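# Stand the bottle upright in the shelf's lower compartment

## Task

Get the bottle into the lower compartment of the shelving unit and leave it standing vertically with the cap at the top. Its entire base must rest on that compartment's floor, behind the short lip at the front and in front of the higher ledge at the back.

## Robot and tools

ROBOT. Two 6-joint arms, left_arm and right_arm, each ending in a two-finger gripper with a wrist camera. Each base sits on a tilted plate, and both plates hang from one metal frame behind the arms. A "too close" message treats a plate and its half of the frame as part of that arm. Calibrated base poses of the URDF root link: left_arm (+0.047, +0.336, +0.441) m, quat_wxyz (+0.909, -0.188, +0.372, -0.001); right_arm (+0.030, -0.140, +0.441) m, quat_wxyz (+0.909, +0.184, +0.374, +0.012).

FRAME. All hand poses use the scene frame. Its origin is at table-top height, halfway between the nominal arm bases. +z points up, +x points out over the table, and left_arm is on the +y side. Arm names do not correspond to image sides. The fingers point along the gripper's +z and open along its y. end_effector_position is the point between the pads, roughly 1 cm behind the tips. Reported positions and orientations can be off by a few cm, more at long reach.

ROW FORMAT. Every row is one flat list of 14 numbers in [-1, 1] covering both arms. The first 7 are left_arm and the last 7 are right_arm. Within each arm the order is: wrist pitch (joint4), shoulder (joint2), wrist yaw (joint5), wrist roll (joint6), elbow (joint3), waist (joint1), gripper opening. The six joint numbers are offsets from the arm's Joint targets as they stand when the action or move begins. They are not offsets from the previous row. They are scaled so that 1.0 equals 2.811 rad for waist and shoulder, 2.53 for elbow, 2.575 for wrist pitch, 8.12 for wrist yaw and 9.528 for wrist roll. Stated joint ranges in rad: waist -2.880 to 2.880, shoulder 0.000 to 3.142, elbow 0.000 to 3.019, wrist pitch -1.693 to 1.571, wrist yaw -1.571 to 1.571, wrist roll -2.094 to 2.094. The real ends can be 0.084 rad either way. An action that asks for more than 0.084 rad beyond an end is refused for both arms. The opening number is absolute: +1 is fully open, -1 is closed. Values in between go to that grip_measured reading. To keep an arm still, send 0 for its joints and repeat its current opening, because a 0 there is itself a command.

TOOLS.
- execute_actions(actions, cameras): actions is a list of actions, each up to 15 rows. Each row lasts one 1/30 s step, and the last row holds until 15 steps (0.5 s) pass. An empty list just reports the state. cameras selects images: omitted, null or ["all"] gives all, and [] gives none.
- move(target, speed, blend, opening_speed, blocking, cameras): target is one 14-number row, or a list of up to 15 rows. Every row is an offset from the same starting Joint targets. speed is in rad/s for the joint with farthest to go, 0.01 to 12.57, default 0.5. blend, in rad, rounds the corners of a list. opening_speed is in scale units per second, 0.2 or more, for gentle closing. blocking=false returns after about 0.5 s while the move continues. The extra "move:" line reads done, off_target (resting more than 0.035 rad from target), moving, held or fault, plus limits=held if steps were withheld. Moves do not avoid obstacles or the other arm.
- wait(seconds 0 to 10): holds the last commands and lets a running move continue.
- stop(): brakes a running move.
- zoom_image(camera, region [x0, y0, x1, y1]): gives a closer look at a region of cam_left_wrist or cam_right_wrist, at most 504x504 px.
- read_manual(section "licences"): licence text only.
- finished_scene(scene 1): ends the scene permanently. The bottle must stay correctly placed without the robot holding it.

RESULT LINES. Joint positions and Joint velocities give one block per arm in the joint order above (rad, rad/s), then the pad gap (m; 0.094 is fully open). "within noise" means the arm is still. Joint targets is the base that your next offsets count from. Tool commands shows the current gripper commands. grip_measured uses the opening scale. Even under a full squeeze it keeps following your command, so it does not show contact. grip_effort_nm is the gripper motor effort: negative means closing, and it has an offset. Joint torques follow the joint order; numbers 1 and 5 wrap at ±28 N m. "joint sent to its limit" means a joint reached its end. "joint command not followed" means the clearance check altered targets. MOTOR HOT appears at 85 °C; at 100 °C an OVER-TEMPERATURE FAULT drops that arm for 30 to 60 s or more.

MOTION NOTES. Joint speed is capped. Each target may lead its measured angle only by 0.716 rad (waist, shoulder), 0.645 (elbow), 0.69 (wrist pitch), 1.84 (wrist yaw) or 3.24 (wrist roll). Targets that would move the gripper more than 110 mm are scaled back. If a command is unfinished when an action ends, resend the remainder. To end a push against something, command targets back past the measured positions.

CAMERAS. cam_left_wrist and cam_right_wrist, both 672x504, are listed in that order. Their calibration is approximate, and images may lag while the arm moves.

AVOID. Do not drop the bottle, release it while it is still moving, or strike or shove things hard. Keep the two arms from pressing on each other, and never close one gripper on the other's fingers. A hard hit between the arms can fail the scene. Nothing may fall or be left off the table. Avoid long stretched-out holds and pushing toward unreachable poses, since both heat the motors. Loose objects may occasionally be nudged by outside forces, so check the result before finishing.

Each tool is called after "Request:" by a JSON object that holds its "op" and its "data".

## Session

I'll start by getting the current state and camera images.

Request:
{"op": "execute_actions", "data": {"actions": []}}

Scene clock: 0.00 s.
left_arm: end_effector_position=(+0.5761, -0.0028, +0.3246) grip_measured=+1.000 grip_effort_nm=n/a end_effector_quat_wxyz=(+0.462, +0.635, +0.493, -0.375) | right_arm: end_effector_position=(+0.3260, -0.2238, +0.2206) grip_measured=+1.000 grip_effort_nm=n/a end_effector_quat_wxyz=(+0.055, -0.546, +0.822, +0.153)
Joint names: [wrist pitch, shoulder, wrist yaw, wrist roll, elbow, waist]
Joint positions: left_arm=[-0.166 1.65 0.615 1.596 1.107 -0.438 0.094] | right_arm=[-0.302 1.093 -0.232 -1.616 0.478 -0.437 0.094]
Joint velocities: within noise
Joint torques (N m): no reading
Heat: left arm: hottest waist 27 °C; right arm: hottest elbow 28 °C.
Joint targets: left_arm=[-0.165 1.652 0.614 1.596 1.115 -0.437] | right_arm=[-0.302 1.088 -0.233 -1.616 0.481 -0.435]
Tool commands: left_gripper/opening=+1.0 right_gripper/opening=+1.0

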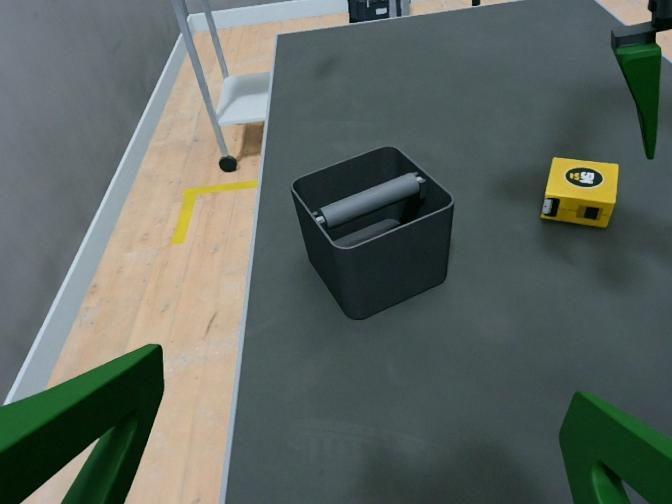

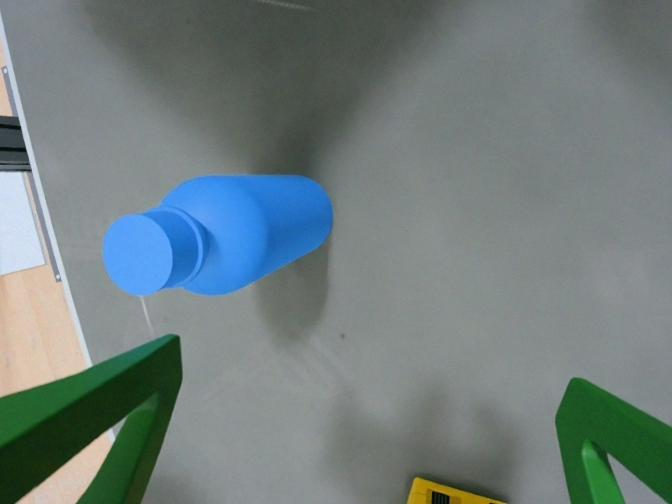

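Request:
{"op": "move", "data": {"target": [0,0,0,0,0,0,1, 0,0,0,0.3297,0,0,1], "speed": 1.5}}

Scene clock: 8.93 s.
left_arm: end_effector_position=(+0.5761, -0.0028, +0.3246) grip_measured=+1.000 grip_effort_nm=-0.017 end_effector_quat_wxyz=(+0.462, +0.635, +0.493, -0.375) | right_arm: end_effector_position=(+0.3260, -0.2238, +0.2206) grip_measured=+1.000 grip_effort_nm=-0.046 end_effector_quat_wxyz=(-0.153, +0.817, +0.553, +0.056)
Joint names: [wrist pitch, shoulder, wrist yaw, wrist roll, elbow, waist]
Joint positions: left_arm=[-0.166 1.65 0.615 1.596 1.107 -0.438 0.094] | right_arm=[-0.302 1.093 -0.232 1.508 0.478 -0.437 0.094]
Joint velocities: within noise
Joint torques (N m): left_arm=[-0.34 -13.22 0.53 0.05 2.99 -8.18] | right_arm=[0.01 -7.24 -0.06 0.28 0.85 -0.21]
Heat: left arm: hottest waist 28 °C; right arm: hottest elbow 28 °C.
Joint targets: left_arm=[-0.165 1.652 0.614 1.596 1.115 -0.437] | right_arm=[-0.302 1.088 -0.233 1.525 0.481 -0.435]
move: done
camera_calibration:
cam_right_wrist: T_world_to_cam=[[-0.955432, 0.273227, 0.111788, 0.354649], [0.275956, 0.692087, 0.666981, -0.0494288], [0.10487, 0.668104, -0.736641, 0.387881], [0, 0, 0, 1]] pos_world=[0.311806, -0.321835, 0.279051]

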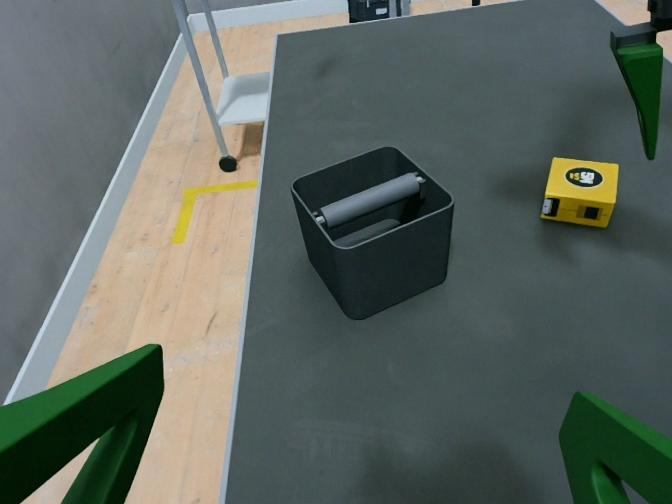

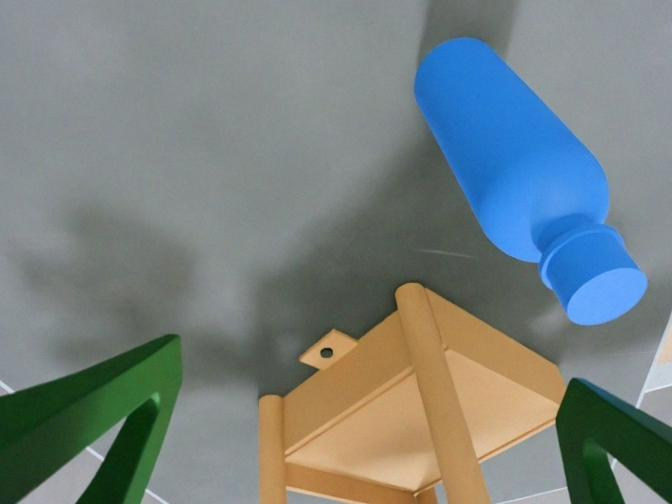

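Request:
{"op": "zoom_image", "data": {"camera": "cam_right_wrist", "region": [200, 240, 672, 504]}}

Scaled by 1.068 from the camera's 672x504 image, which has a finer 960x720 frame.

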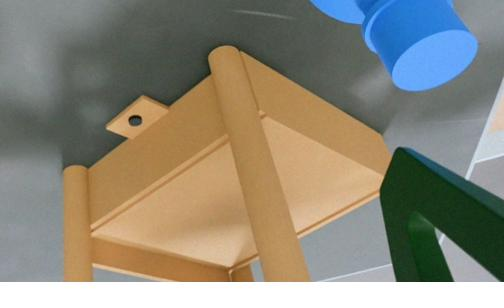

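Request:
{"op": "move", "data": {"target": [0,0,0,0,0,0,1, 0,0,-0.045,0,0,0,1], "speed": 1.0, "cameras": ["cam_right_wrist"]}}

Scene clock: 11.30 s.
left_arm: end_effector_position=(+0.5761, -0.0028, +0.3246) grip_measured=+1.000 grip_effort_nm=-0.022 end_effector_quat_wxyz=(+0.462, +0.635, +0.493, -0.375) | right_arm: end_effector_position=(+0.3537, -0.1746, +0.2464) grip_measured=+1.000 grip_effort_nm=-0.046 end_effector_quat_wxyz=(-0.241, +0.795, +0.515, +0.209)
Joint names: [wrist pitch, shoulder, wrist yaw, wrist roll, elbow, waist]
Joint positions: left_arm=[-0.166 1.65 0.615 1.596 1.107 -0.438 0.094] | right_arm=[-0.302 1.093 -0.595 1.509 0.478 -0.437 0.094]
Joint velocities: within noise
Joint torques (N m): left_arm=[-0.34 -13.33 0.53 0.05 2.97 -8.23] | right_arm=[0.03 -7.36 -0.33 0.2 0.98 -0.15]
Heat: left arm: hottest waist 28 °C; right arm: hottest elbow 28 °C.
Joint targets: left_arm=[-0.165 1.652 0.614 1.596 1.115 -0.437] | right_arm=[-0.302 1.088 -0.598 1.525 0.481 -0.435]
move: done
camera_calibration:
cam_right_wrist: T_world_to_cam=[[-0.946486, 0.314962, 0.0704488, 0.379055], [0.20522, 0.418851, 0.884561, -0.184724], [0.249095, 0.851683, -0.461073, 0.284267], [0, 0, 0, 1]] pos_world=[0.325869, -0.284122, 0.267764]
Images, in order (width x height): cam_right_wrist 672x504.

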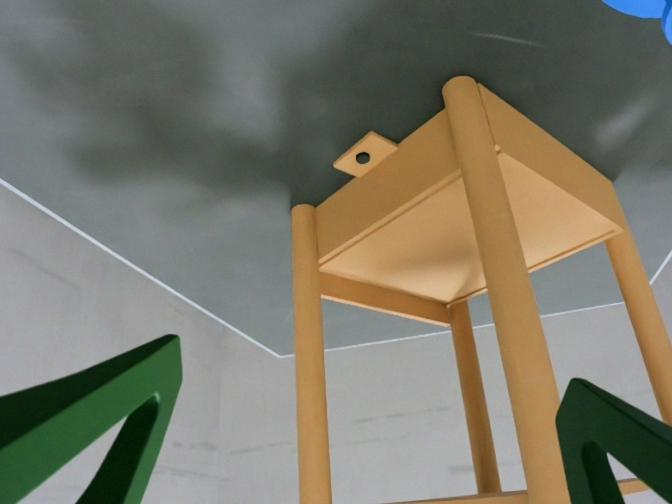

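Request:
{"op": "zoom_image", "data": {"camera": "cam_right_wrist", "region": [280, 60, 660, 340]}}

Request:
{"op": "zoom_image", "data": {"camera": "cam_right_wrist", "region": [280, 220, 672, 504]}}

Scaled by 1.326 from the camera's 672x504 image, which has a finer 960x720 frame.

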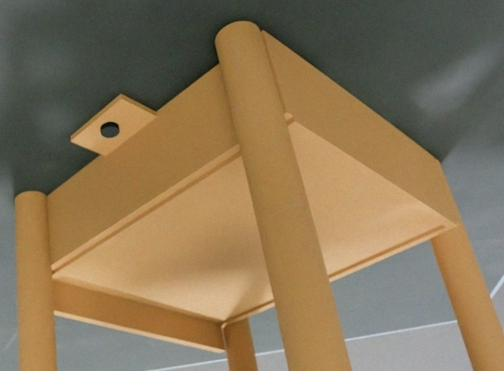

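Scaled by 1.286 from the camera's 672x504 image, which has a finer 960x720 frame.

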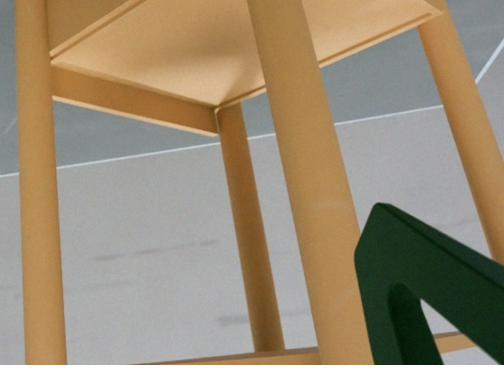

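Request:
{"op": "move", "data": {"target": [-0.2854,-0.1252,-0.0756,-0.2499,0.0336,0.191,1, 0,0,0,0,0,0,1], "speed": 1.2}}

Scene clock: 21.20 s.
left_arm: end_effector_position=(+0.5645, +0.3926, +0.2534) grip_measured=+1.000 grip_effort_nm=-0.056 end_effector_quat_wxyz=(-0.176, -0.444, +0.873, -0.097) | right_arm: end_effector_position=(+0.3537, -0.1745, +0.2465) grip_measured=+1.000 grip_effort_nm=-0.046 end_effector_quat_wxyz=(-0.241, +0.795, +0.515, +0.209)
Joint names: [wrist pitch, shoulder, wrist yaw, wrist roll, elbow, waist]
Joint positions: left_arm=[-0.892 1.318 0.003 -0.768 1.171 0.092 0.094] | right_arm=[-0.302 1.093 -0.595 1.509 0.478 -0.437 0.094]
Joint velocities: within noise
Joint torques (N m): left_arm=[-1.31 -17.03 -0.11 -0.13 5.75 -2.14] | right_arm=[0.02 -7.3 -0.32 0.21 0.98 0.09]
Heat: left arm: hottest waist 28 °C; right arm: hottest elbow 28 °C.
Joint targets: left_arm=[-0.900 1.300 0.000 -0.785 1.200 0.100] | right_arm=[-0.302 1.088 -0.598 1.525 0.481 -0.435]
move: done
camera_calibration:
cam_left_wrist: T_world_to_cam=[[0.849311, -0.523289, -0.0695621, -0.2499], [-0.30245, -0.590361, 0.74833, 0.249825], [-0.432659, -0.614526, -0.659669, 0.753354], [0, 0, 0, 1]] pos_world=[0.613748, 0.479673, 0.292629]
cam_right_wrist: T_world_to_cam=[[-0.946477, 0.314994, 0.0704226, 0.379068], [0.205131, 0.418574, 0.884713, -0.184814], [0.249203, 0.851807, -0.460786, 0.284191], [0, 0, 0, 1]] pos_world=[0.325869, -0.284122, 0.267763]

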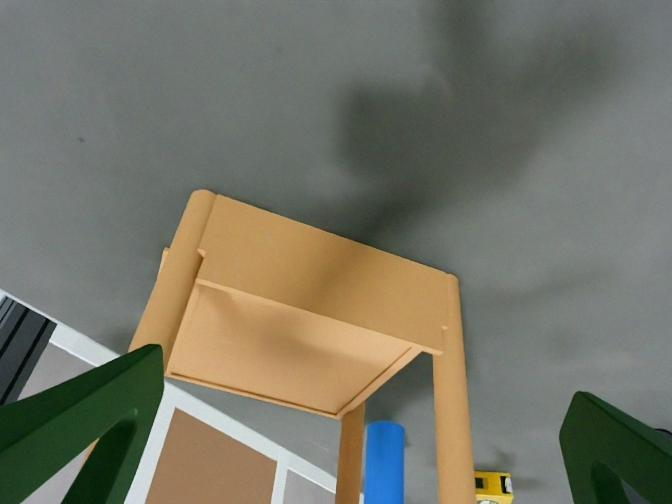

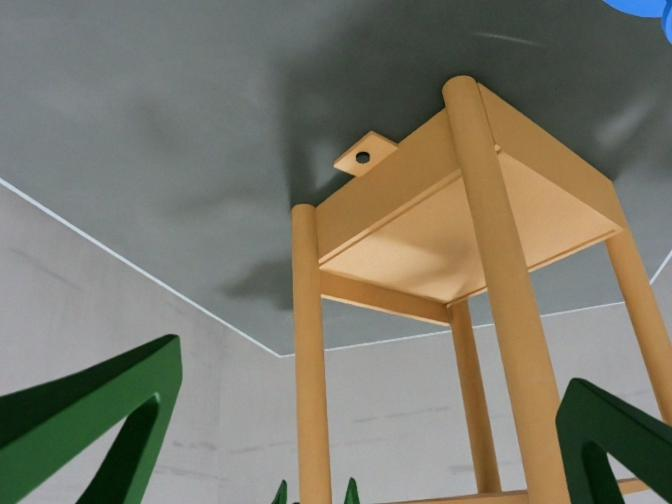

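Request:
{"op": "zoom_image", "data": {"camera": "cam_left_wrist", "region": [120, 170, 520, 504]}}

Scaled by 1.260 from the camera's 672x504 image, which has a finer 960x720 frame.

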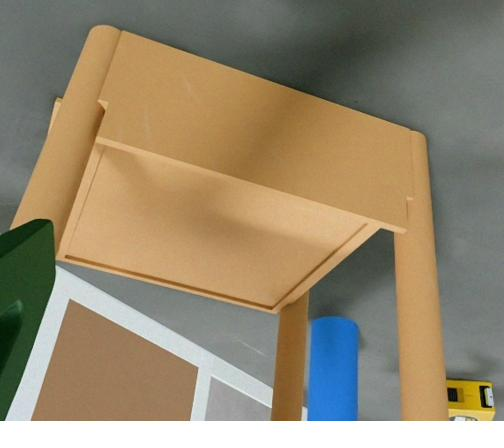

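Request:
{"op": "move", "data": {"target": [0,0,0,0,0,0,1, -0.3682,0.2163,0.0124,-0.0944,0.349,0.1049,1], "speed": 1.2}}

Scene clock: 23.67 s.
left_arm: end_effector_position=(+0.5645, +0.3926, +0.2534) grip_measured=+1.000 grip_effort_nm=-0.056 end_effector_quat_wxyz=(-0.177, -0.445, +0.873, -0.096) | right_arm: end_effector_position=(+0.4871, -0.0989, +0.2012) grip_measured=+1.000 grip_effort_nm=-0.056 end_effector_quat_wxyz=(-0.466, +0.406, +0.749, +0.239)
Joint names: [wrist pitch, shoulder, wrist yaw, wrist roll, elbow, waist]
Joint positions: left_arm=[-0.892 1.318 0.003 -0.768 1.171 0.092 0.094] | right_arm=[-1.235 1.691 -0.498 0.643 1.344 -0.148 0.094]
Joint velocities: within noise
Joint torques (N m): left_arm=[-1.26 -16.91 -0.1 -0.12 5.72 -1.96] | right_arm=[-1.46 -12.34 -0.22 -0.15 3.9 3.55]
Heat: left arm: hottest waist 28 °C; right arm: hottest elbow 28 °C.
Joint targets: left_arm=[-0.900 1.300 0.000 -0.785 1.200 0.100] | right_arm=[-1.250 1.696 -0.497 0.625 1.364 -0.140]
move: done
camera_calibration:
cam_left_wrist: T_world_to_cam=[[0.849682, -0.522645, -0.0698693, -0.250263], [-0.301824, -0.590721, 0.748299, 0.249593], [-0.432368, -0.614728, -0.659672, 0.753229], [0, 0, 0, 1]] pos_world=[0.613649, 0.479672, 0.292629]
cam_right_wrist: T_world_to_cam=[[-0.831344, -0.548815, -0.0875749, 0.374931], [-0.0805815, -0.0368784, 0.996066, -0.132057], [-0.549885, 0.83513, -0.0135657, 0.463297], [0, 0, 0, 1]] pos_world=[0.555815, -0.186016, 0.170657]

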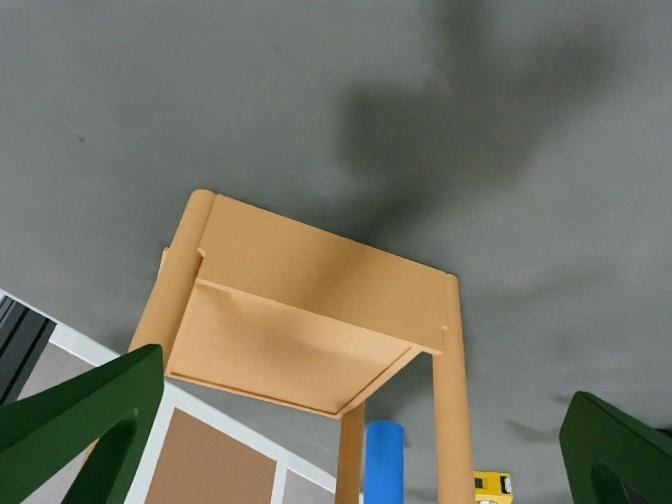

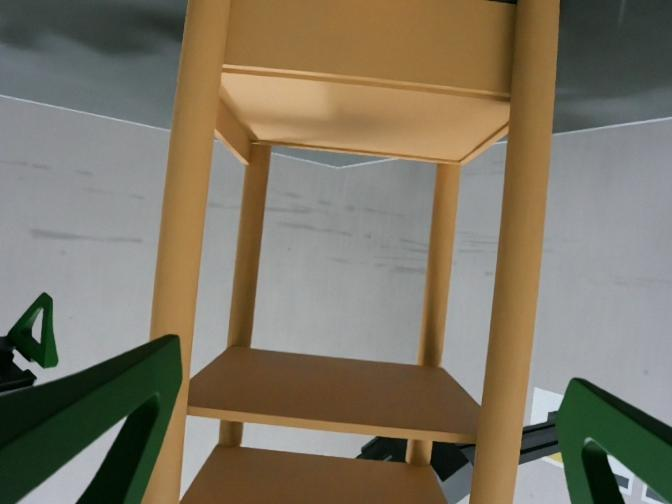

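Request:
{"op": "zoom_image", "data": {"camera": "cam_right_wrist", "region": [130, 0, 600, 252]}}

Request:
{"op": "zoom_image", "data": {"camera": "cam_right_wrist", "region": [130, 252, 600, 504]}}

Scaled by 1.072 from the camera's 672x504 image, which has a finer 960x720 frame.

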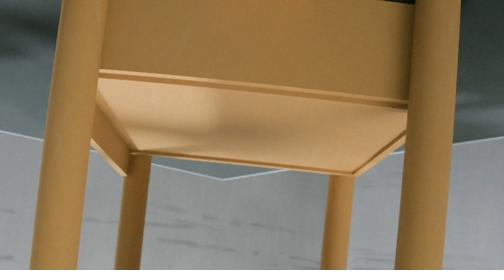

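Scaled by 1.072 from the camera's 672x504 image, which has a finer 960x720 frame.

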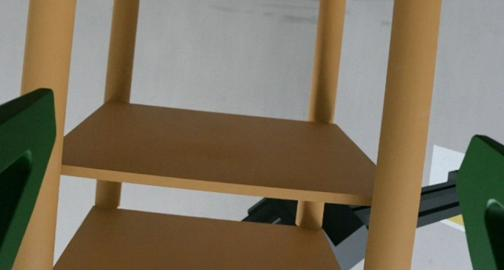

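Request:
{"op": "move", "data": {"target": [[0,0,0,0,0,0,1, 0.0466,0.0014,-0.0213,-0.0264,-0.0802,-0.1992,1],[0,0,0,0,0,0,1, 0.0914,0.0295,-0.0428,-0.0529,-0.1607,-0.2953,1]], "speed": 1.0, "blend": 0.1}}

Scene clock: 32.17 s.
left_arm: end_effector_position=(+0.5645, +0.3926, +0.2534) grip_measured=+1.000 grip_effort_nm=-0.051 end_effector_quat_wxyz=(-0.177, -0.445, +0.873, -0.096) | right_arm: end_effector_position=(+0.2439, -0.3201, +0.1608) grip_measured=+1.000 grip_effort_nm=-0.056 end_effector_quat_wxyz=(-0.334, +0.638, +0.615, +0.322)
Joint names: [wrist pitch, shoulder, wrist yaw, wrist roll, elbow, waist]
Joint positions: left_arm=[-0.892 1.318 0.003 -0.768 1.171 0.092 0.094] | right_arm=[-1.022 1.789 -0.843 0.138 0.957 -0.979 0.094]
Joint velocities: within noise
Joint torques (N m): left_arm=[-1.31 -16.91 -0.11 -0.11 5.78 -2.02] | right_arm=[-0.53 -10.05 -0.11 -0.14 -1.58 -4.31]
Heat: left arm: hottest waist 28 °C; right arm: hottest elbow 28 °C.
Joint targets: left_arm=[-0.900 1.300 0.001 -0.785 1.200 0.100] | right_arm=[-1.015 1.779 -0.845 0.121 0.957 -0.970]
move: done
camera_calibration:
cam_left_wrist: T_world_to_cam=[[0.849682, -0.522645, -0.0698693, -0.250263], [-0.301824, -0.590721, 0.748299, 0.249593], [-0.432368, -0.614728, -0.659672, 0.753229], [0, 0, 0, 1]] pos_world=[0.613649, 0.479672, 0.292629]
cam_right_wrist: T_world_to_cam=[[-0.996954, 0.0110784, -0.0772012, 0.265849], [-0.0746313, 0.151931, 0.985569, -0.0589316], [0.0226478, 0.988329, -0.150641, 0.445075], [0, 0, 0, 1]] pos_world=[0.250562, -0.433872, 0.145652]

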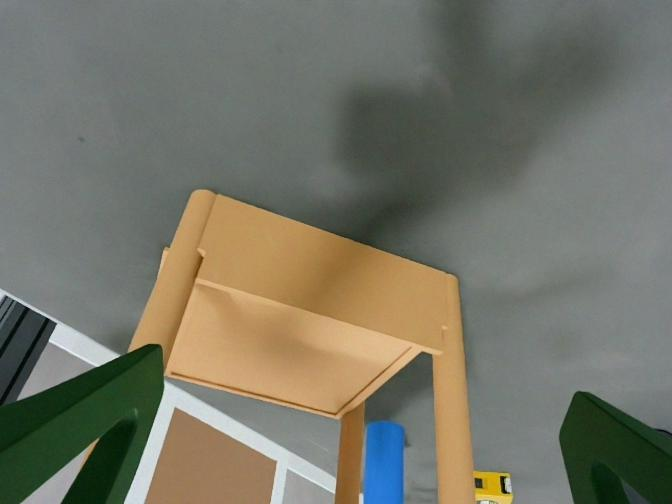

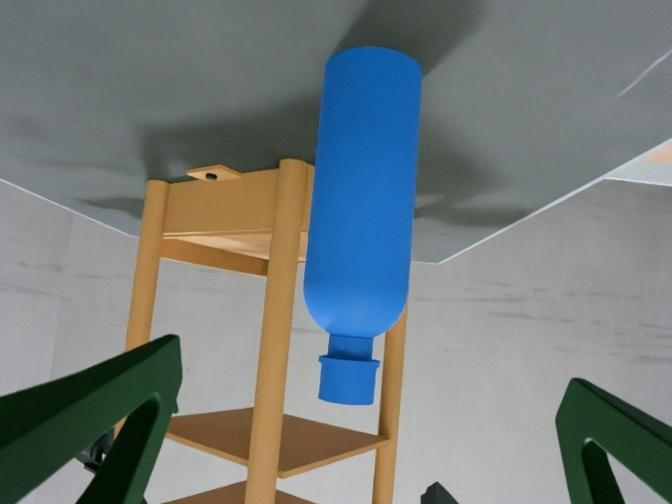

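Request:
{"op": "move", "data": {"target": [0,0,0,0,0,0,1, 0.1134,-0.0064,-0.0031,0.0172,-0.0615,0.0462,1], "speed": 0.6, "cameras": ["cam_right_wrist"]}}

Scene clock: 35.33 s.
left_arm: end_effector_position=(+0.5645, +0.3926, +0.2534) grip_measured=+1.000 grip_effort_nm=-0.051 end_effector_quat_wxyz=(-0.177, -0.445, +0.873, -0.096) | right_arm: end_effector_position=(+0.2457, -0.2568, +0.1411) grip_measured=+1.000 grip_effort_nm=-0.056 end_effector_quat_wxyz=(-0.318, +0.615, +0.641, +0.332)
Joint names: [wrist pitch, shoulder, wrist yaw, wrist roll, elbow, waist]
Joint positions: left_arm=[-0.892 1.318 0.003 -0.768 1.171 0.092 0.094] | right_arm=[-0.731 1.782 -0.868 0.269 0.823 -0.847 0.094]
Joint velocities: within noise
Joint torques (N m): left_arm=[-1.31 -16.97 -0.1 -0.12 5.72 -2.08] | right_arm=[-0.47 -9.93 -0.16 0.17 -4.86 -3.37]
Heat: left arm: hottest waist 28 °C; right arm: hottest elbow 28 °C.
Joint targets: left_arm=[-0.900 1.300 0.001 -0.785 1.200 0.100] | right_arm=[-0.723 1.761 -0.870 0.286 0.801 -0.840]
move: done
camera_calibration:
cam_right_wrist: T_world_to_cam=[[-0.989325, -0.0342963, -0.141633, 0.261], [-0.145292, 0.157159, 0.976827, -0.0290018], [-0.0112426, 0.986978, -0.160464, 0.388884], [0, 0, 0, 1]] pos_world=[0.258372, -0.37031, 0.127698]
Images, in order (width x height): cam_right_wrist 672x504.

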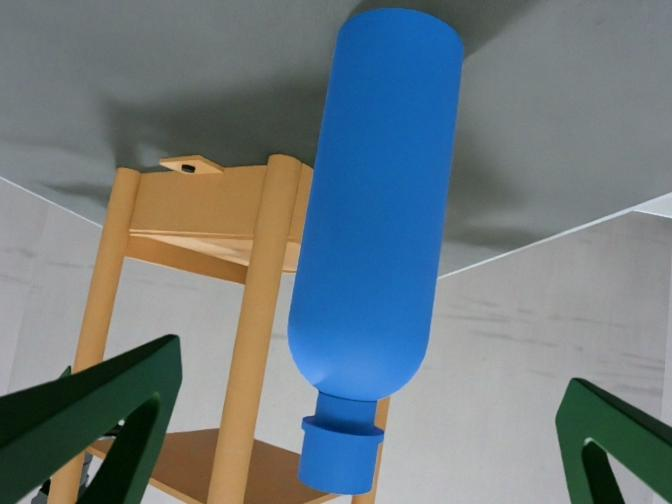

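Request:
{"op": "move", "data": {"target": [0,0,0,0,0,0,1, 0.0966,0.0282,-0.0003,0.0204,-0.0184,0.0397,1], "speed": 0.4, "cameras": ["cam_right_wrist"]}}

Scene clock: 37.37 s.
left_arm: end_effector_position=(+0.5645, +0.3926, +0.2534) grip_measured=+1.000 grip_effort_nm=-0.051 end_effector_quat_wxyz=(-0.177, -0.445, +0.873, -0.096) | right_arm: end_effector_position=(+0.2518, -0.2172, +0.1109) grip_measured=+1.000 grip_effort_nm=-0.056 end_effector_quat_wxyz=(-0.312, +0.620, +0.641, +0.327)
Joint names: [wrist pitch, shoulder, wrist yaw, wrist roll, elbow, waist]
Joint positions: left_arm=[-0.892 1.318 0.003 -0.768 1.171 0.092 0.094] | right_arm=[-0.482 1.835 -0.87 0.463 0.782 -0.738 0.094]
Joint velocities: within noise
Joint torques (N m): left_arm=[-1.28 -16.97 -0.1 -0.11 5.81 -2.2] | right_arm=[-0.43 -7.65 -0.3 0.17 -6.12 -2.14]
Heat: left arm: hottest waist 28 °C; right arm: hottest elbow 28 °C.
Joint targets: left_arm=[-0.900 1.300 0.001 -0.785 1.200 0.100] | right_arm=[-0.474 1.840 -0.872 0.480 0.755 -0.728]
move: done
camera_calibration:
cam_right_wrist: T_world_to_cam=[[-0.989822, -0.0299676, -0.139121, 0.264866], [-0.14222, 0.173052, 0.97459, -0.00192165], [-0.0051309, 0.984457, -0.175552, 0.344619], [0, 0, 0, 1]] pos_world=[0.263665, -0.330993, 0.09922]
Images, in order (width x height): cam_right_wrist 672x504.

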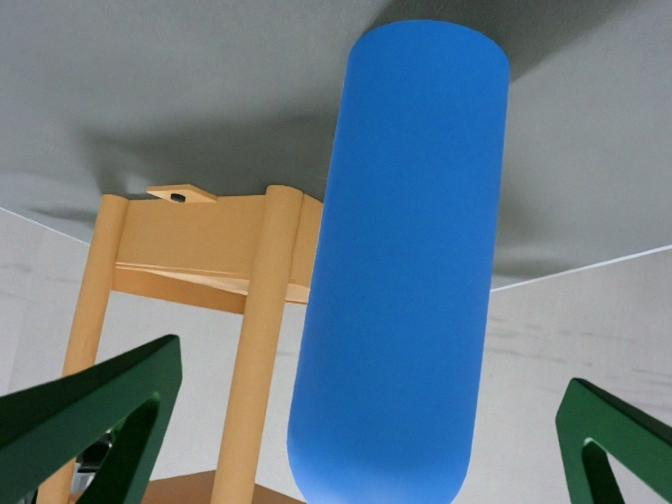

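Request:
{"op": "move", "data": {"target": [0,0,0,0,0,0,1, 0.066,0.0253,-0.0002,0.01364,-0.0162,0.0263,1], "speed": 0.3, "cameras": ["cam_right_wrist"]}}

Scene clock: 39.17 s.
left_arm: end_effector_position=(+0.5645, +0.3926, +0.2534) grip_measured=+1.000 grip_effort_nm=-0.051 end_effector_quat_wxyz=(-0.177, -0.445, +0.873, -0.096) | right_arm: end_effector_position=(+0.2427, -0.1803, +0.0938) grip_measured=+1.000 grip_effort_nm=-0.056 end_effector_quat_wxyz=(-0.323, +0.628, +0.629, +0.326)
Joint names: [wrist pitch, shoulder, wrist yaw, wrist roll, elbow, waist]
Joint positions: left_arm=[-0.892 1.318 0.003 -0.768 1.171 0.092 0.094] | right_arm=[-0.313 1.905 -0.872 0.593 0.747 -0.665 0.094]
Joint velocities: within noise
Joint torques (N m): left_arm=[-1.26 -16.91 -0.09 -0.11 5.74 -2.08] | right_arm=[-0.28 -7.41 -0.31 0.18 -7.51 -1.49]
Heat: left arm: hottest waist 28 °C; right arm: hottest elbow 28 °C.
Joint targets: left_arm=[-0.900 1.300 0.001 -0.785 1.200 0.100] | right_arm=[-0.304 1.911 -0.874 0.610 0.714 -0.655]
move: done
camera_calibration:
cam_right_wrist: T_world_to_cam=[[-0.993724, -0.0099742, -0.111418, 0.256574], [-0.111571, 0.160407, 0.980725, -0.00327795], [0.00809031, 0.987001, -0.160513, 0.301084], [0, 0, 0, 1]] pos_world=[0.252162, -0.294085, 0.0801296]
Images, in order (width x height): cam_right_wrist 672x504.

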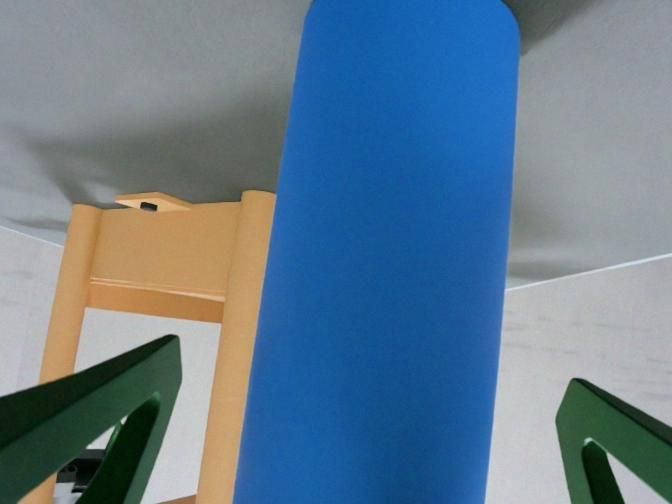

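Request:
{"op": "move", "data": {"target": [0,0,0,0,0,0,1, 0,0,0,0,0,0,0.06], "opening_speed": 0.7, "cameras": ["cam_right_wrist"]}}

Scene clock: 40.90 s.
left_arm: end_effector_position=(+0.5645, +0.3926, +0.2534) grip_measured=+1.000 grip_effort_nm=-0.056 end_effector_quat_wxyz=(-0.177, -0.445, +0.873, -0.096) | right_arm: end_effector_position=(+0.2432, -0.1802, +0.0940) grip_measured=+0.153 grip_effort_nm=-1.023 end_effector_quat_wxyz=(-0.323, +0.629, +0.627, +0.327)
Joint names: [wrist pitch, shoulder, wrist yaw, wrist roll, elbow, waist]
Joint positions: left_arm=[-0.892 1.318 0.003 -0.768 1.171 0.092 0.094] | right_arm=[-0.312 1.905 -0.874 0.597 0.747 -0.665 0.054]
Joint velocities: within noise
Joint torques (N m): left_arm=[-1.28 -16.85 -0.09 -0.12 5.76 -2.02] | right_arm=[-0.4 -7.36 -0.2 0.17 -7.69 -1.55]
Heat: left arm: hottest waist 28 °C; right arm: hottest elbow 28 °C.
Joint targets: left_arm=[-0.900 1.300 0.001 -0.785 1.200 0.100] | right_arm=[-0.304 1.911 -0.874 0.610 0.714 -0.655]
move: done
camera_calibration:
cam_right_wrist: T_world_to_cam=[[-0.993886, -0.00602493, -0.110248, 0.257667], [-0.109791, 0.159721, 0.981038, -0.00385633], [0.0116981, 0.987144, -0.159406, 0.300108], [0, 0, 0, 1]] pos_world=[0.252158, -0.294082, 0.0800294]
Images, in order (width x height): cam_right_wrist 672x504.

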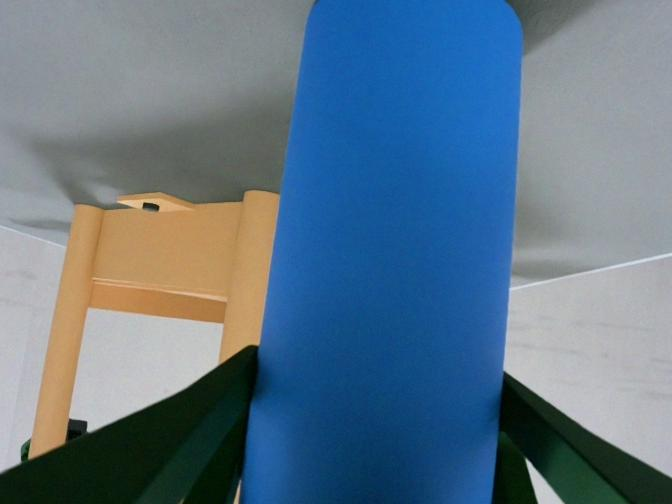

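Request:
{"op": "move", "data": {"target": [0,0,0,0,0,0,1, -0.0586,-0.0964,0,-0.0068,-0.0589,-0.0149,0.06], "speed": 0.4, "cameras": ["cam_right_wrist"]}}

Scene clock: 44.53 s.
left_arm: end_effector_position=(+0.5645, +0.3926, +0.2534) grip_measured=+1.000 grip_effort_nm=-0.051 end_effector_quat_wxyz=(-0.177, -0.445, +0.873, -0.096) | right_arm: end_effector_position=(+0.2477, -0.1815, +0.1681) grip_measured=+0.152 grip_effort_nm=-1.038 end_effector_quat_wxyz=(-0.319, +0.629, +0.630, +0.323)
Joint names: [wrist pitch, shoulder, wrist yaw, wrist roll, elbow, waist]
Joint positions: left_arm=[-0.892 1.318 0.003 -0.768 1.171 0.092 0.094] | right_arm=[-0.431 1.66 -0.869 0.562 0.604 -0.692 0.054]
Joint velocities: within noise
Joint torques (N m): left_arm=[-1.33 -16.91 -0.09 -0.11 5.76 -1.96] | right_arm=[-1.52 -8.82 -0.41 -0.09 -7.2 -2.43]
Heat: left arm: hottest waist 28 °C; right arm: hottest elbow 28 °C.
Joint targets: left_arm=[-0.900 1.300 0.001 -0.785 1.200 0.100] | right_arm=[-0.455 1.640 -0.874 0.545 0.565 -0.697]
move: off_target (right_arm); right_arm: the elbow is farthest, 0.039 rad from its target
camera_calibration:
cam_right_wrist: T_world_to_cam=[[-0.99362, -0.0111592, -0.112226, 0.269679], [-0.112474, 0.171171, 0.9788, -0.0727442], [0.00828719, 0.985178, -0.171334, 0.315616], [0, 0, 0, 1]] pos_world=[0.257161, -0.295477, 0.155543]
Images, in order (width x height): cam_right_wrist 672x504.

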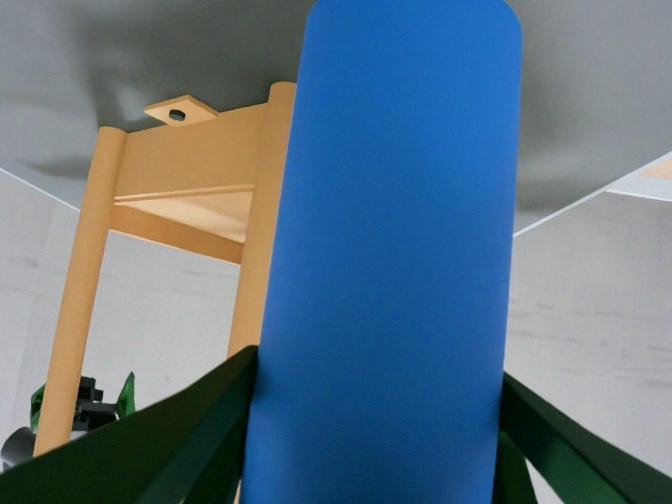

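Request:
{"op": "move", "data": {"target": [0,0,0,0,0,0,1, -0.1284,0.0060,0.0499,0.0354,0.2194,0.2259,0.06], "speed": 0.6}}

Scene clock: 46.57 s.
left_arm: end_effector_position=(+0.5645, +0.3926, +0.2534) grip_measured=+1.000 grip_effort_nm=-0.051 end_effector_quat_wxyz=(-0.177, -0.445, +0.873, -0.096) | right_arm: end_effector_position=(+0.4623, -0.0465, +0.1629) grip_measured=+0.152 grip_effort_nm=-1.038 end_effector_quat_wxyz=(-0.379, +0.462, +0.764, +0.244)
Joint names: [wrist pitch, shoulder, wrist yaw, wrist roll, elbow, waist]
Joint positions: left_arm=[-0.892 1.318 0.003 -0.768 1.171 0.092 0.094] | right_arm=[-0.765 1.662 -0.462 0.866 1.12 -0.068 0.054]
Joint velocities: within noise
Joint torques (N m): left_arm=[-1.31 -16.56 -0.09 -0.12 5.76 -2.08] | right_arm=[-1.32 -11.81 -0.51 0.17 1.09 4.01]
Heat: left arm: hottest waist 28 °C; right arm: hottest elbow 28 °C.
Joint targets: left_arm=[-0.900 1.300 0.001 -0.785 1.200 0.100] | right_arm=[-0.786 1.657 -0.469 0.882 1.120 -0.061]
move: done
camera_calibration:
cam_left_wrist: T_world_to_cam=[[0.849682, -0.522645, -0.0698693, -0.250263], [-0.301824, -0.590721, 0.748299, 0.249593], [-0.432368, -0.614728, -0.659672, 0.753229], [0, 0, 0, 1]] pos_world=[0.613649, 0.479672, 0.292629]
cam_right_wrist: T_world_to_cam=[[-0.877486, -0.461732, -0.129702, 0.411996], [-0.197441, 0.101323, 0.975064, -0.0299854], [-0.437077, 0.881214, -0.180074, 0.382404], [0, 0, 0, 1]] pos_world=[0.522741, -0.14371, 0.151536]

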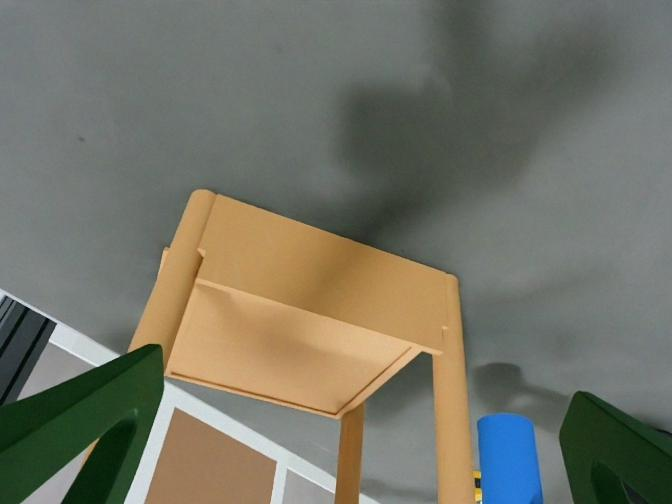

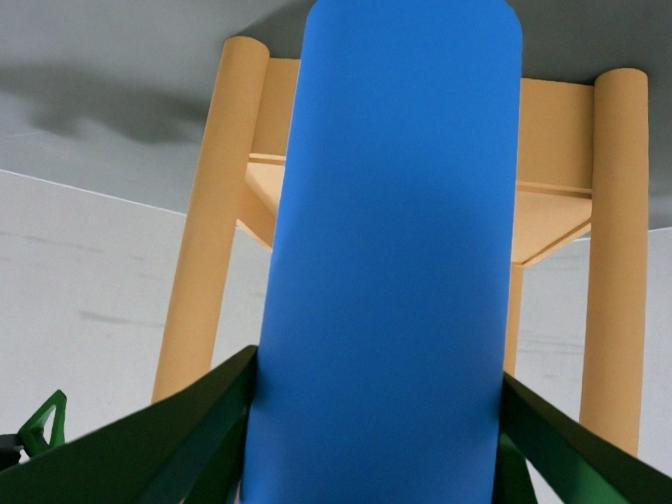

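Request:
{"op": "zoom_image", "data": {"camera": "cam_right_wrist", "region": [120, 0, 672, 414]}}

Region (120, 0, 672, 414) is 552x414 pixels. A region can be at most 504 by 504 pixels.

Request:
{"op": "zoom_image", "data": {"camera": "cam_right_wrist", "region": [130, 0, 330, 200]}}

Request:
{"op": "zoom_image", "data": {"camera": "cam_right_wrist", "region": [490, 40, 672, 300]}}

Scaled by 2.520 from the camera's 672x504 image, which has a finer 960x720 frame.

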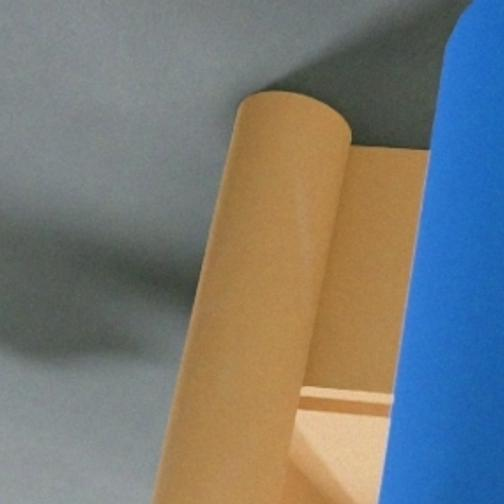

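Scaled by 1.938 from the camera's 672x504 image, which has a finer 960x720 frame.

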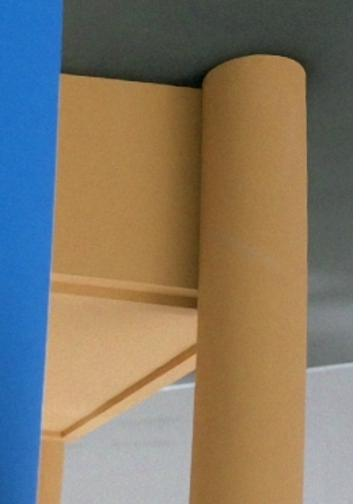

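Request:
{"op": "move", "data": {"target": [[0,0,0,0,0,0,1, 0.0517,0.0039,0.0017,0.0083,-0.0427,0.0245,0.06],[0,0,0,0,0,0,1, 0.1,0.0135,0.0042,0.0164,-0.0735,0.0503,0.06]], "speed": 0.3, "blend": 0.03}}

Scene clock: 49.40 s.
left_arm: end_effector_position=(+0.5645, +0.3926, +0.2534) grip_measured=+1.000 grip_effort_nm=-0.056 end_effector_quat_wxyz=(-0.177, -0.445, +0.873, -0.096) | right_arm: end_effector_position=(+0.3931, +0.0224, +0.1639) grip_measured=+0.152 grip_effort_nm=-1.038 end_effector_quat_wxyz=(-0.396, +0.469, +0.755, +0.231)
Joint names: [wrist pitch, shoulder, wrist yaw, wrist roll, elbow, waist]
Joint positions: left_arm=[-0.892 1.318 0.003 -0.768 1.171 0.092 0.094] | right_arm=[-0.531 1.696 -0.428 1.022 0.942 0.057 0.054]
Joint velocities: within noise
Joint torques (N m): left_arm=[-1.26 -16.67 -0.1 -0.13 5.78 -1.79] | right_arm=[-0.24 -10.11 -0.56 0.24 -1.01 6.53]
Heat: left arm: hottest elbow 29 °C; right arm: hottest elbow 28 °C.
Joint targets: left_arm=[-0.900 1.300 0.001 -0.785 1.200 0.100] | right_arm=[-0.528 1.695 -0.435 1.038 0.934 0.080]
move: done
camera_calibration:
cam_left_wrist: T_world_to_cam=[[0.849682, -0.522645, -0.0698693, -0.250263], [-0.301824, -0.590721, 0.748299, 0.249593], [-0.432368, -0.614728, -0.659672, 0.753229], [0, 0, 0, 1]] pos_world=[0.613649, 0.479672, 0.292629]
cam_right_wrist: T_world_to_cam=[[-0.883361, -0.461096, -0.0840481, 0.378046], [-0.148931, 0.106115, 0.983137, -0.0722471], [-0.444402, 0.880982, -0.162409, 0.291592], [0, 0, 0, 1]] pos_world=[0.452775, -0.0749057, 0.15016]

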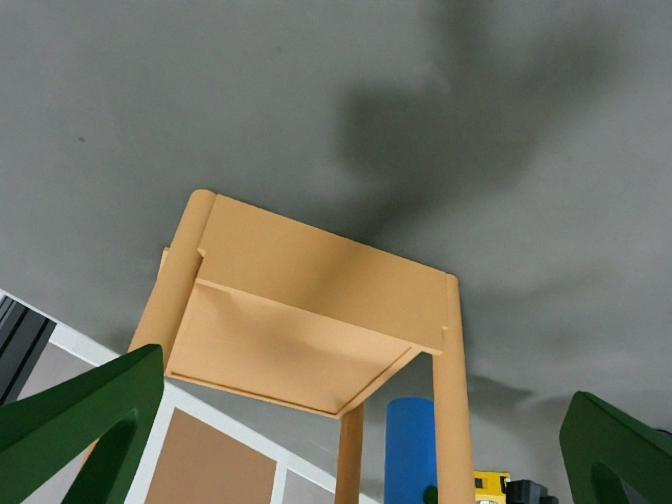

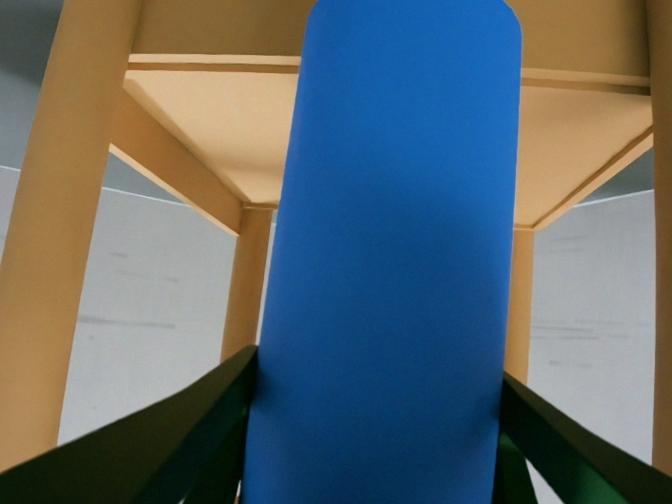

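Request:
{"op": "move", "data": {"target": [0,0,0,0,0,0,1, -0.0021,-0.0007,-0.0004,0,0.0079,0.0058,0.06], "speed": 0.3, "cameras": ["cam_right_wrist"]}}

Scene clock: 50.77 s.
left_arm: end_effector_position=(+0.5645, +0.3926, +0.2534) grip_measured=+1.000 grip_effort_nm=-0.051 end_effector_quat_wxyz=(-0.177, -0.445, +0.873, -0.096) | right_arm: end_effector_position=(+0.3977, +0.0279, +0.1662) grip_measured=+0.152 grip_effort_nm=-1.038 end_effector_quat_wxyz=(-0.394, +0.465, +0.757, +0.236)
Joint names: [wrist pitch, shoulder, wrist yaw, wrist roll, elbow, waist]
Joint positions: left_arm=[-0.892 1.318 0.003 -0.768 1.171 0.092 0.094] | right_arm=[-0.531 1.696 -0.428 1.022 0.95 0.07 0.054]
Joint velocities: within noise
Joint torques (N m): left_arm=[-1.29 -16.97 -0.11 -0.12 5.75 -2.2] | right_arm=[-0.51 -9.93 -0.69 0.2 0.2 6.71]
Heat: left arm: hottest shoulder 29 °C; right arm: hottest elbow 28 °C.
Joint targets: left_arm=[-0.900 1.300 0.001 -0.785 1.200 0.100] | right_arm=[-0.534 1.693 -0.438 1.038 0.954 0.096]
move: done
camera_calibration:
cam_right_wrist: T_world_to_cam=[[-0.880096, -0.464634, -0.0977076, 0.385969], [-0.160528, 0.0975201, 0.982202, -0.0693683], [-0.446836, 0.880116, -0.160414, 0.289862], [0, 0, 0, 1]] pos_world=[0.458075, -0.0690132, 0.152344]
Images, in order (width x height): cam_right_wrist 672x504.

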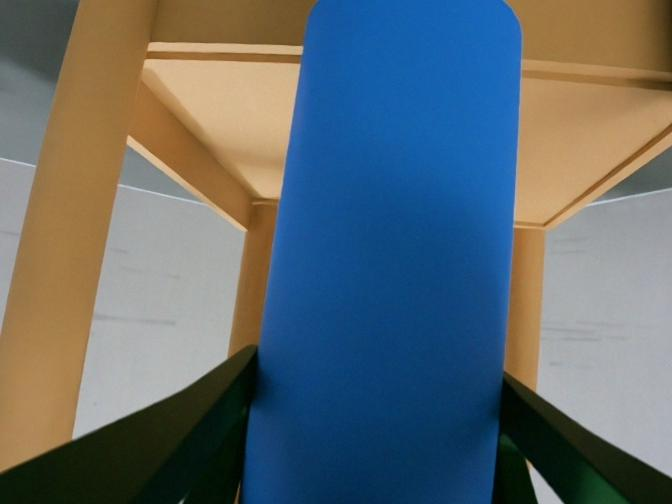

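Request:
{"op": "move", "data": {"target": [0,0,0,0,0,0,1, 0.0489,0.0139,0.0025,0.0082,-0.0211,0.0285,0.06], "speed": 0.2}}

Scene clock: 52.53 s.
left_arm: end_effector_position=(+0.5645, +0.3926, +0.2534) grip_measured=+1.000 grip_effort_nm=-0.051 end_effector_quat_wxyz=(-0.177, -0.445, +0.873, -0.096) | right_arm: end_effector_position=(+0.3798, +0.0675, +0.1679) grip_measured=+0.152 grip_effort_nm=-1.038 end_effector_quat_wxyz=(-0.392, +0.463, +0.757, +0.242)
Joint names: [wrist pitch, shoulder, wrist yaw, wrist roll, elbow, waist]
Joint positions: left_arm=[-0.892 1.318 0.003 -0.768 1.171 0.092 0.094] | right_arm=[-0.412 1.733 -0.41 1.1 0.909 0.15 0.054]
Joint velocities: within noise
Joint torques (N m): left_arm=[-1.32 -16.85 -0.11 -0.13 5.74 -1.9] | right_arm=[-0.01 -9.52 -0.61 0.2 -1.17 7.41]
Heat: left arm: hottest shoulder 29 °C; right arm: hottest elbow 28 °C.
Joint targets: left_arm=[-0.900 1.300 0.001 -0.785 1.200 0.100] | right_arm=[-0.408 1.732 -0.418 1.117 0.901 0.177]
move: done
camera_calibration:
cam_left_wrist: T_world_to_cam=[[0.849682, -0.522645, -0.0698693, -0.250263], [-0.301824, -0.590721, 0.748299, 0.249593], [-0.432368, -0.614728, -0.659672, 0.753229], [0, 0, 0, 1]] pos_world=[0.613649, 0.479672, 0.292629]
cam_right_wrist: T_world_to_cam=[[-0.880134, -0.461867, -0.109736, 0.39051], [-0.169351, 0.0895221, 0.981482, -0.073738], [-0.44349, 0.88242, -0.157009, 0.245216], [0, 0, 0, 1]] pos_world=[0.439964, -0.0294188, 0.153727]

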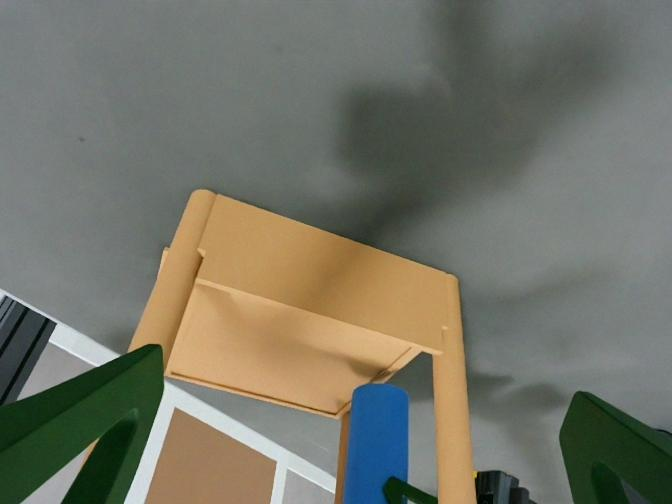

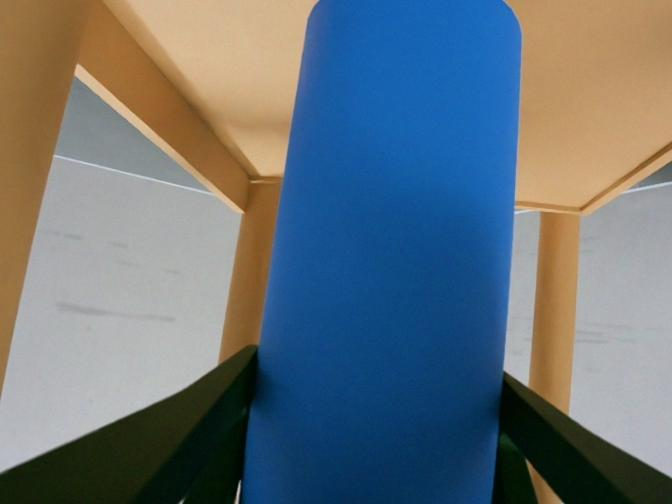

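Request:
{"op": "move", "data": {"target": [0,0,0,0,0,0,1, 0.0482,0.0192,0.0034,0.0084,-0.0166,0.0288,0.06], "speed": 0.2}}

Scene clock: 53.97 s.
left_arm: end_effector_position=(+0.5645, +0.3926, +0.2534) grip_measured=+1.000 grip_effort_nm=-0.051 end_effector_quat_wxyz=(-0.177, -0.445, +0.873, -0.096) | right_arm: end_effector_position=(+0.3546, +0.1055, +0.1680) grip_measured=+0.152 grip_effort_nm=-1.043 end_effector_quat_wxyz=(-0.393, +0.462, +0.758, +0.241)
Joint names: [wrist pitch, shoulder, wrist yaw, wrist roll, elbow, waist]
Joint positions: left_arm=[-0.892 1.318 0.003 -0.768 1.171 0.092 0.094] | right_arm=[-0.289 1.787 -0.383 1.18 0.869 0.23 0.054]
Joint velocities: within noise
Joint torques (N m): left_arm=[-1.33 -16.79 -0.1 -0.12 5.72 -2.02] | right_arm=[-0.01 -9.05 -0.64 0.2 -1.91 8.41]
Heat: left arm: hottest shoulder 29 °C; right arm: hottest elbow 28 °C.
Joint targets: left_arm=[-0.900 1.300 0.001 -0.785 1.200 0.100] | right_arm=[-0.284 1.786 -0.390 1.197 0.859 0.257]
move: done
camera_calibration:
cam_left_wrist: T_world_to_cam=[[0.849682, -0.522645, -0.0698693, -0.250263], [-0.301824, -0.590721, 0.748299, 0.249593], [-0.432368, -0.614728, -0.659672, 0.753229], [0, 0, 0, 1]] pos_world=[0.613649, 0.479672, 0.292629]
cam_right_wrist: T_world_to_cam=[[-0.879538, -0.462974, -0.109854, 0.385773], [-0.169653, 0.0894261, 0.981438, -0.0814536], [-0.444557, 0.881849, -0.157199, 0.201062], [0, 0, 0, 1]] pos_world=[0.414866, 0.00858089, 0.153927]

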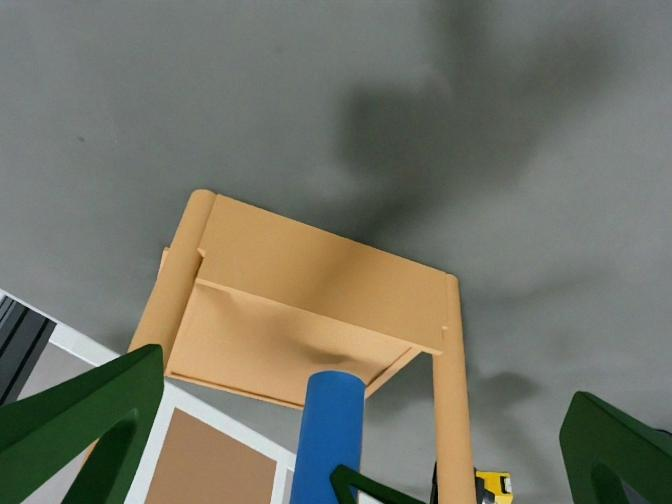

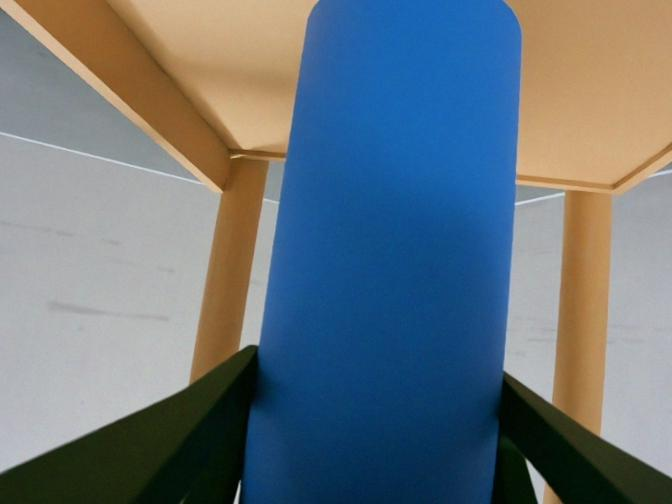

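Request:
{"op": "zoom_image", "data": {"camera": "cam_left_wrist", "region": [150, 270, 330, 420]}}

Request:
{"op": "zoom_image", "data": {"camera": "cam_left_wrist", "region": [270, 320, 460, 504]}}

Scaled by 2.800 from the camera's 672x504 image, which has a finer 960x720 frame.

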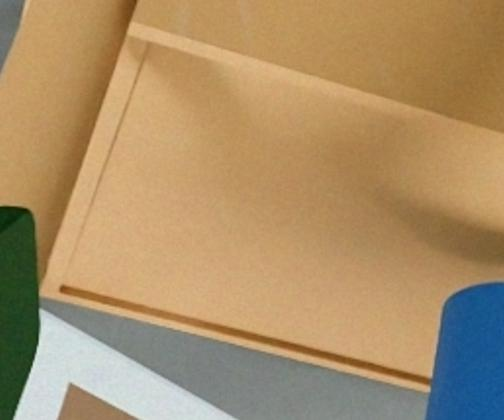

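Scaled by 2.653 from the camera's 672x504 image, which has a finer 960x720 frame.

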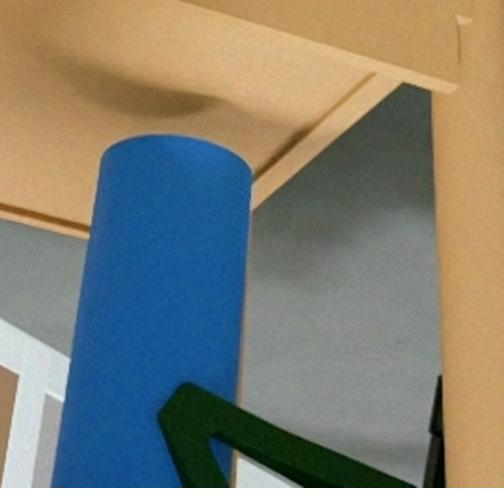

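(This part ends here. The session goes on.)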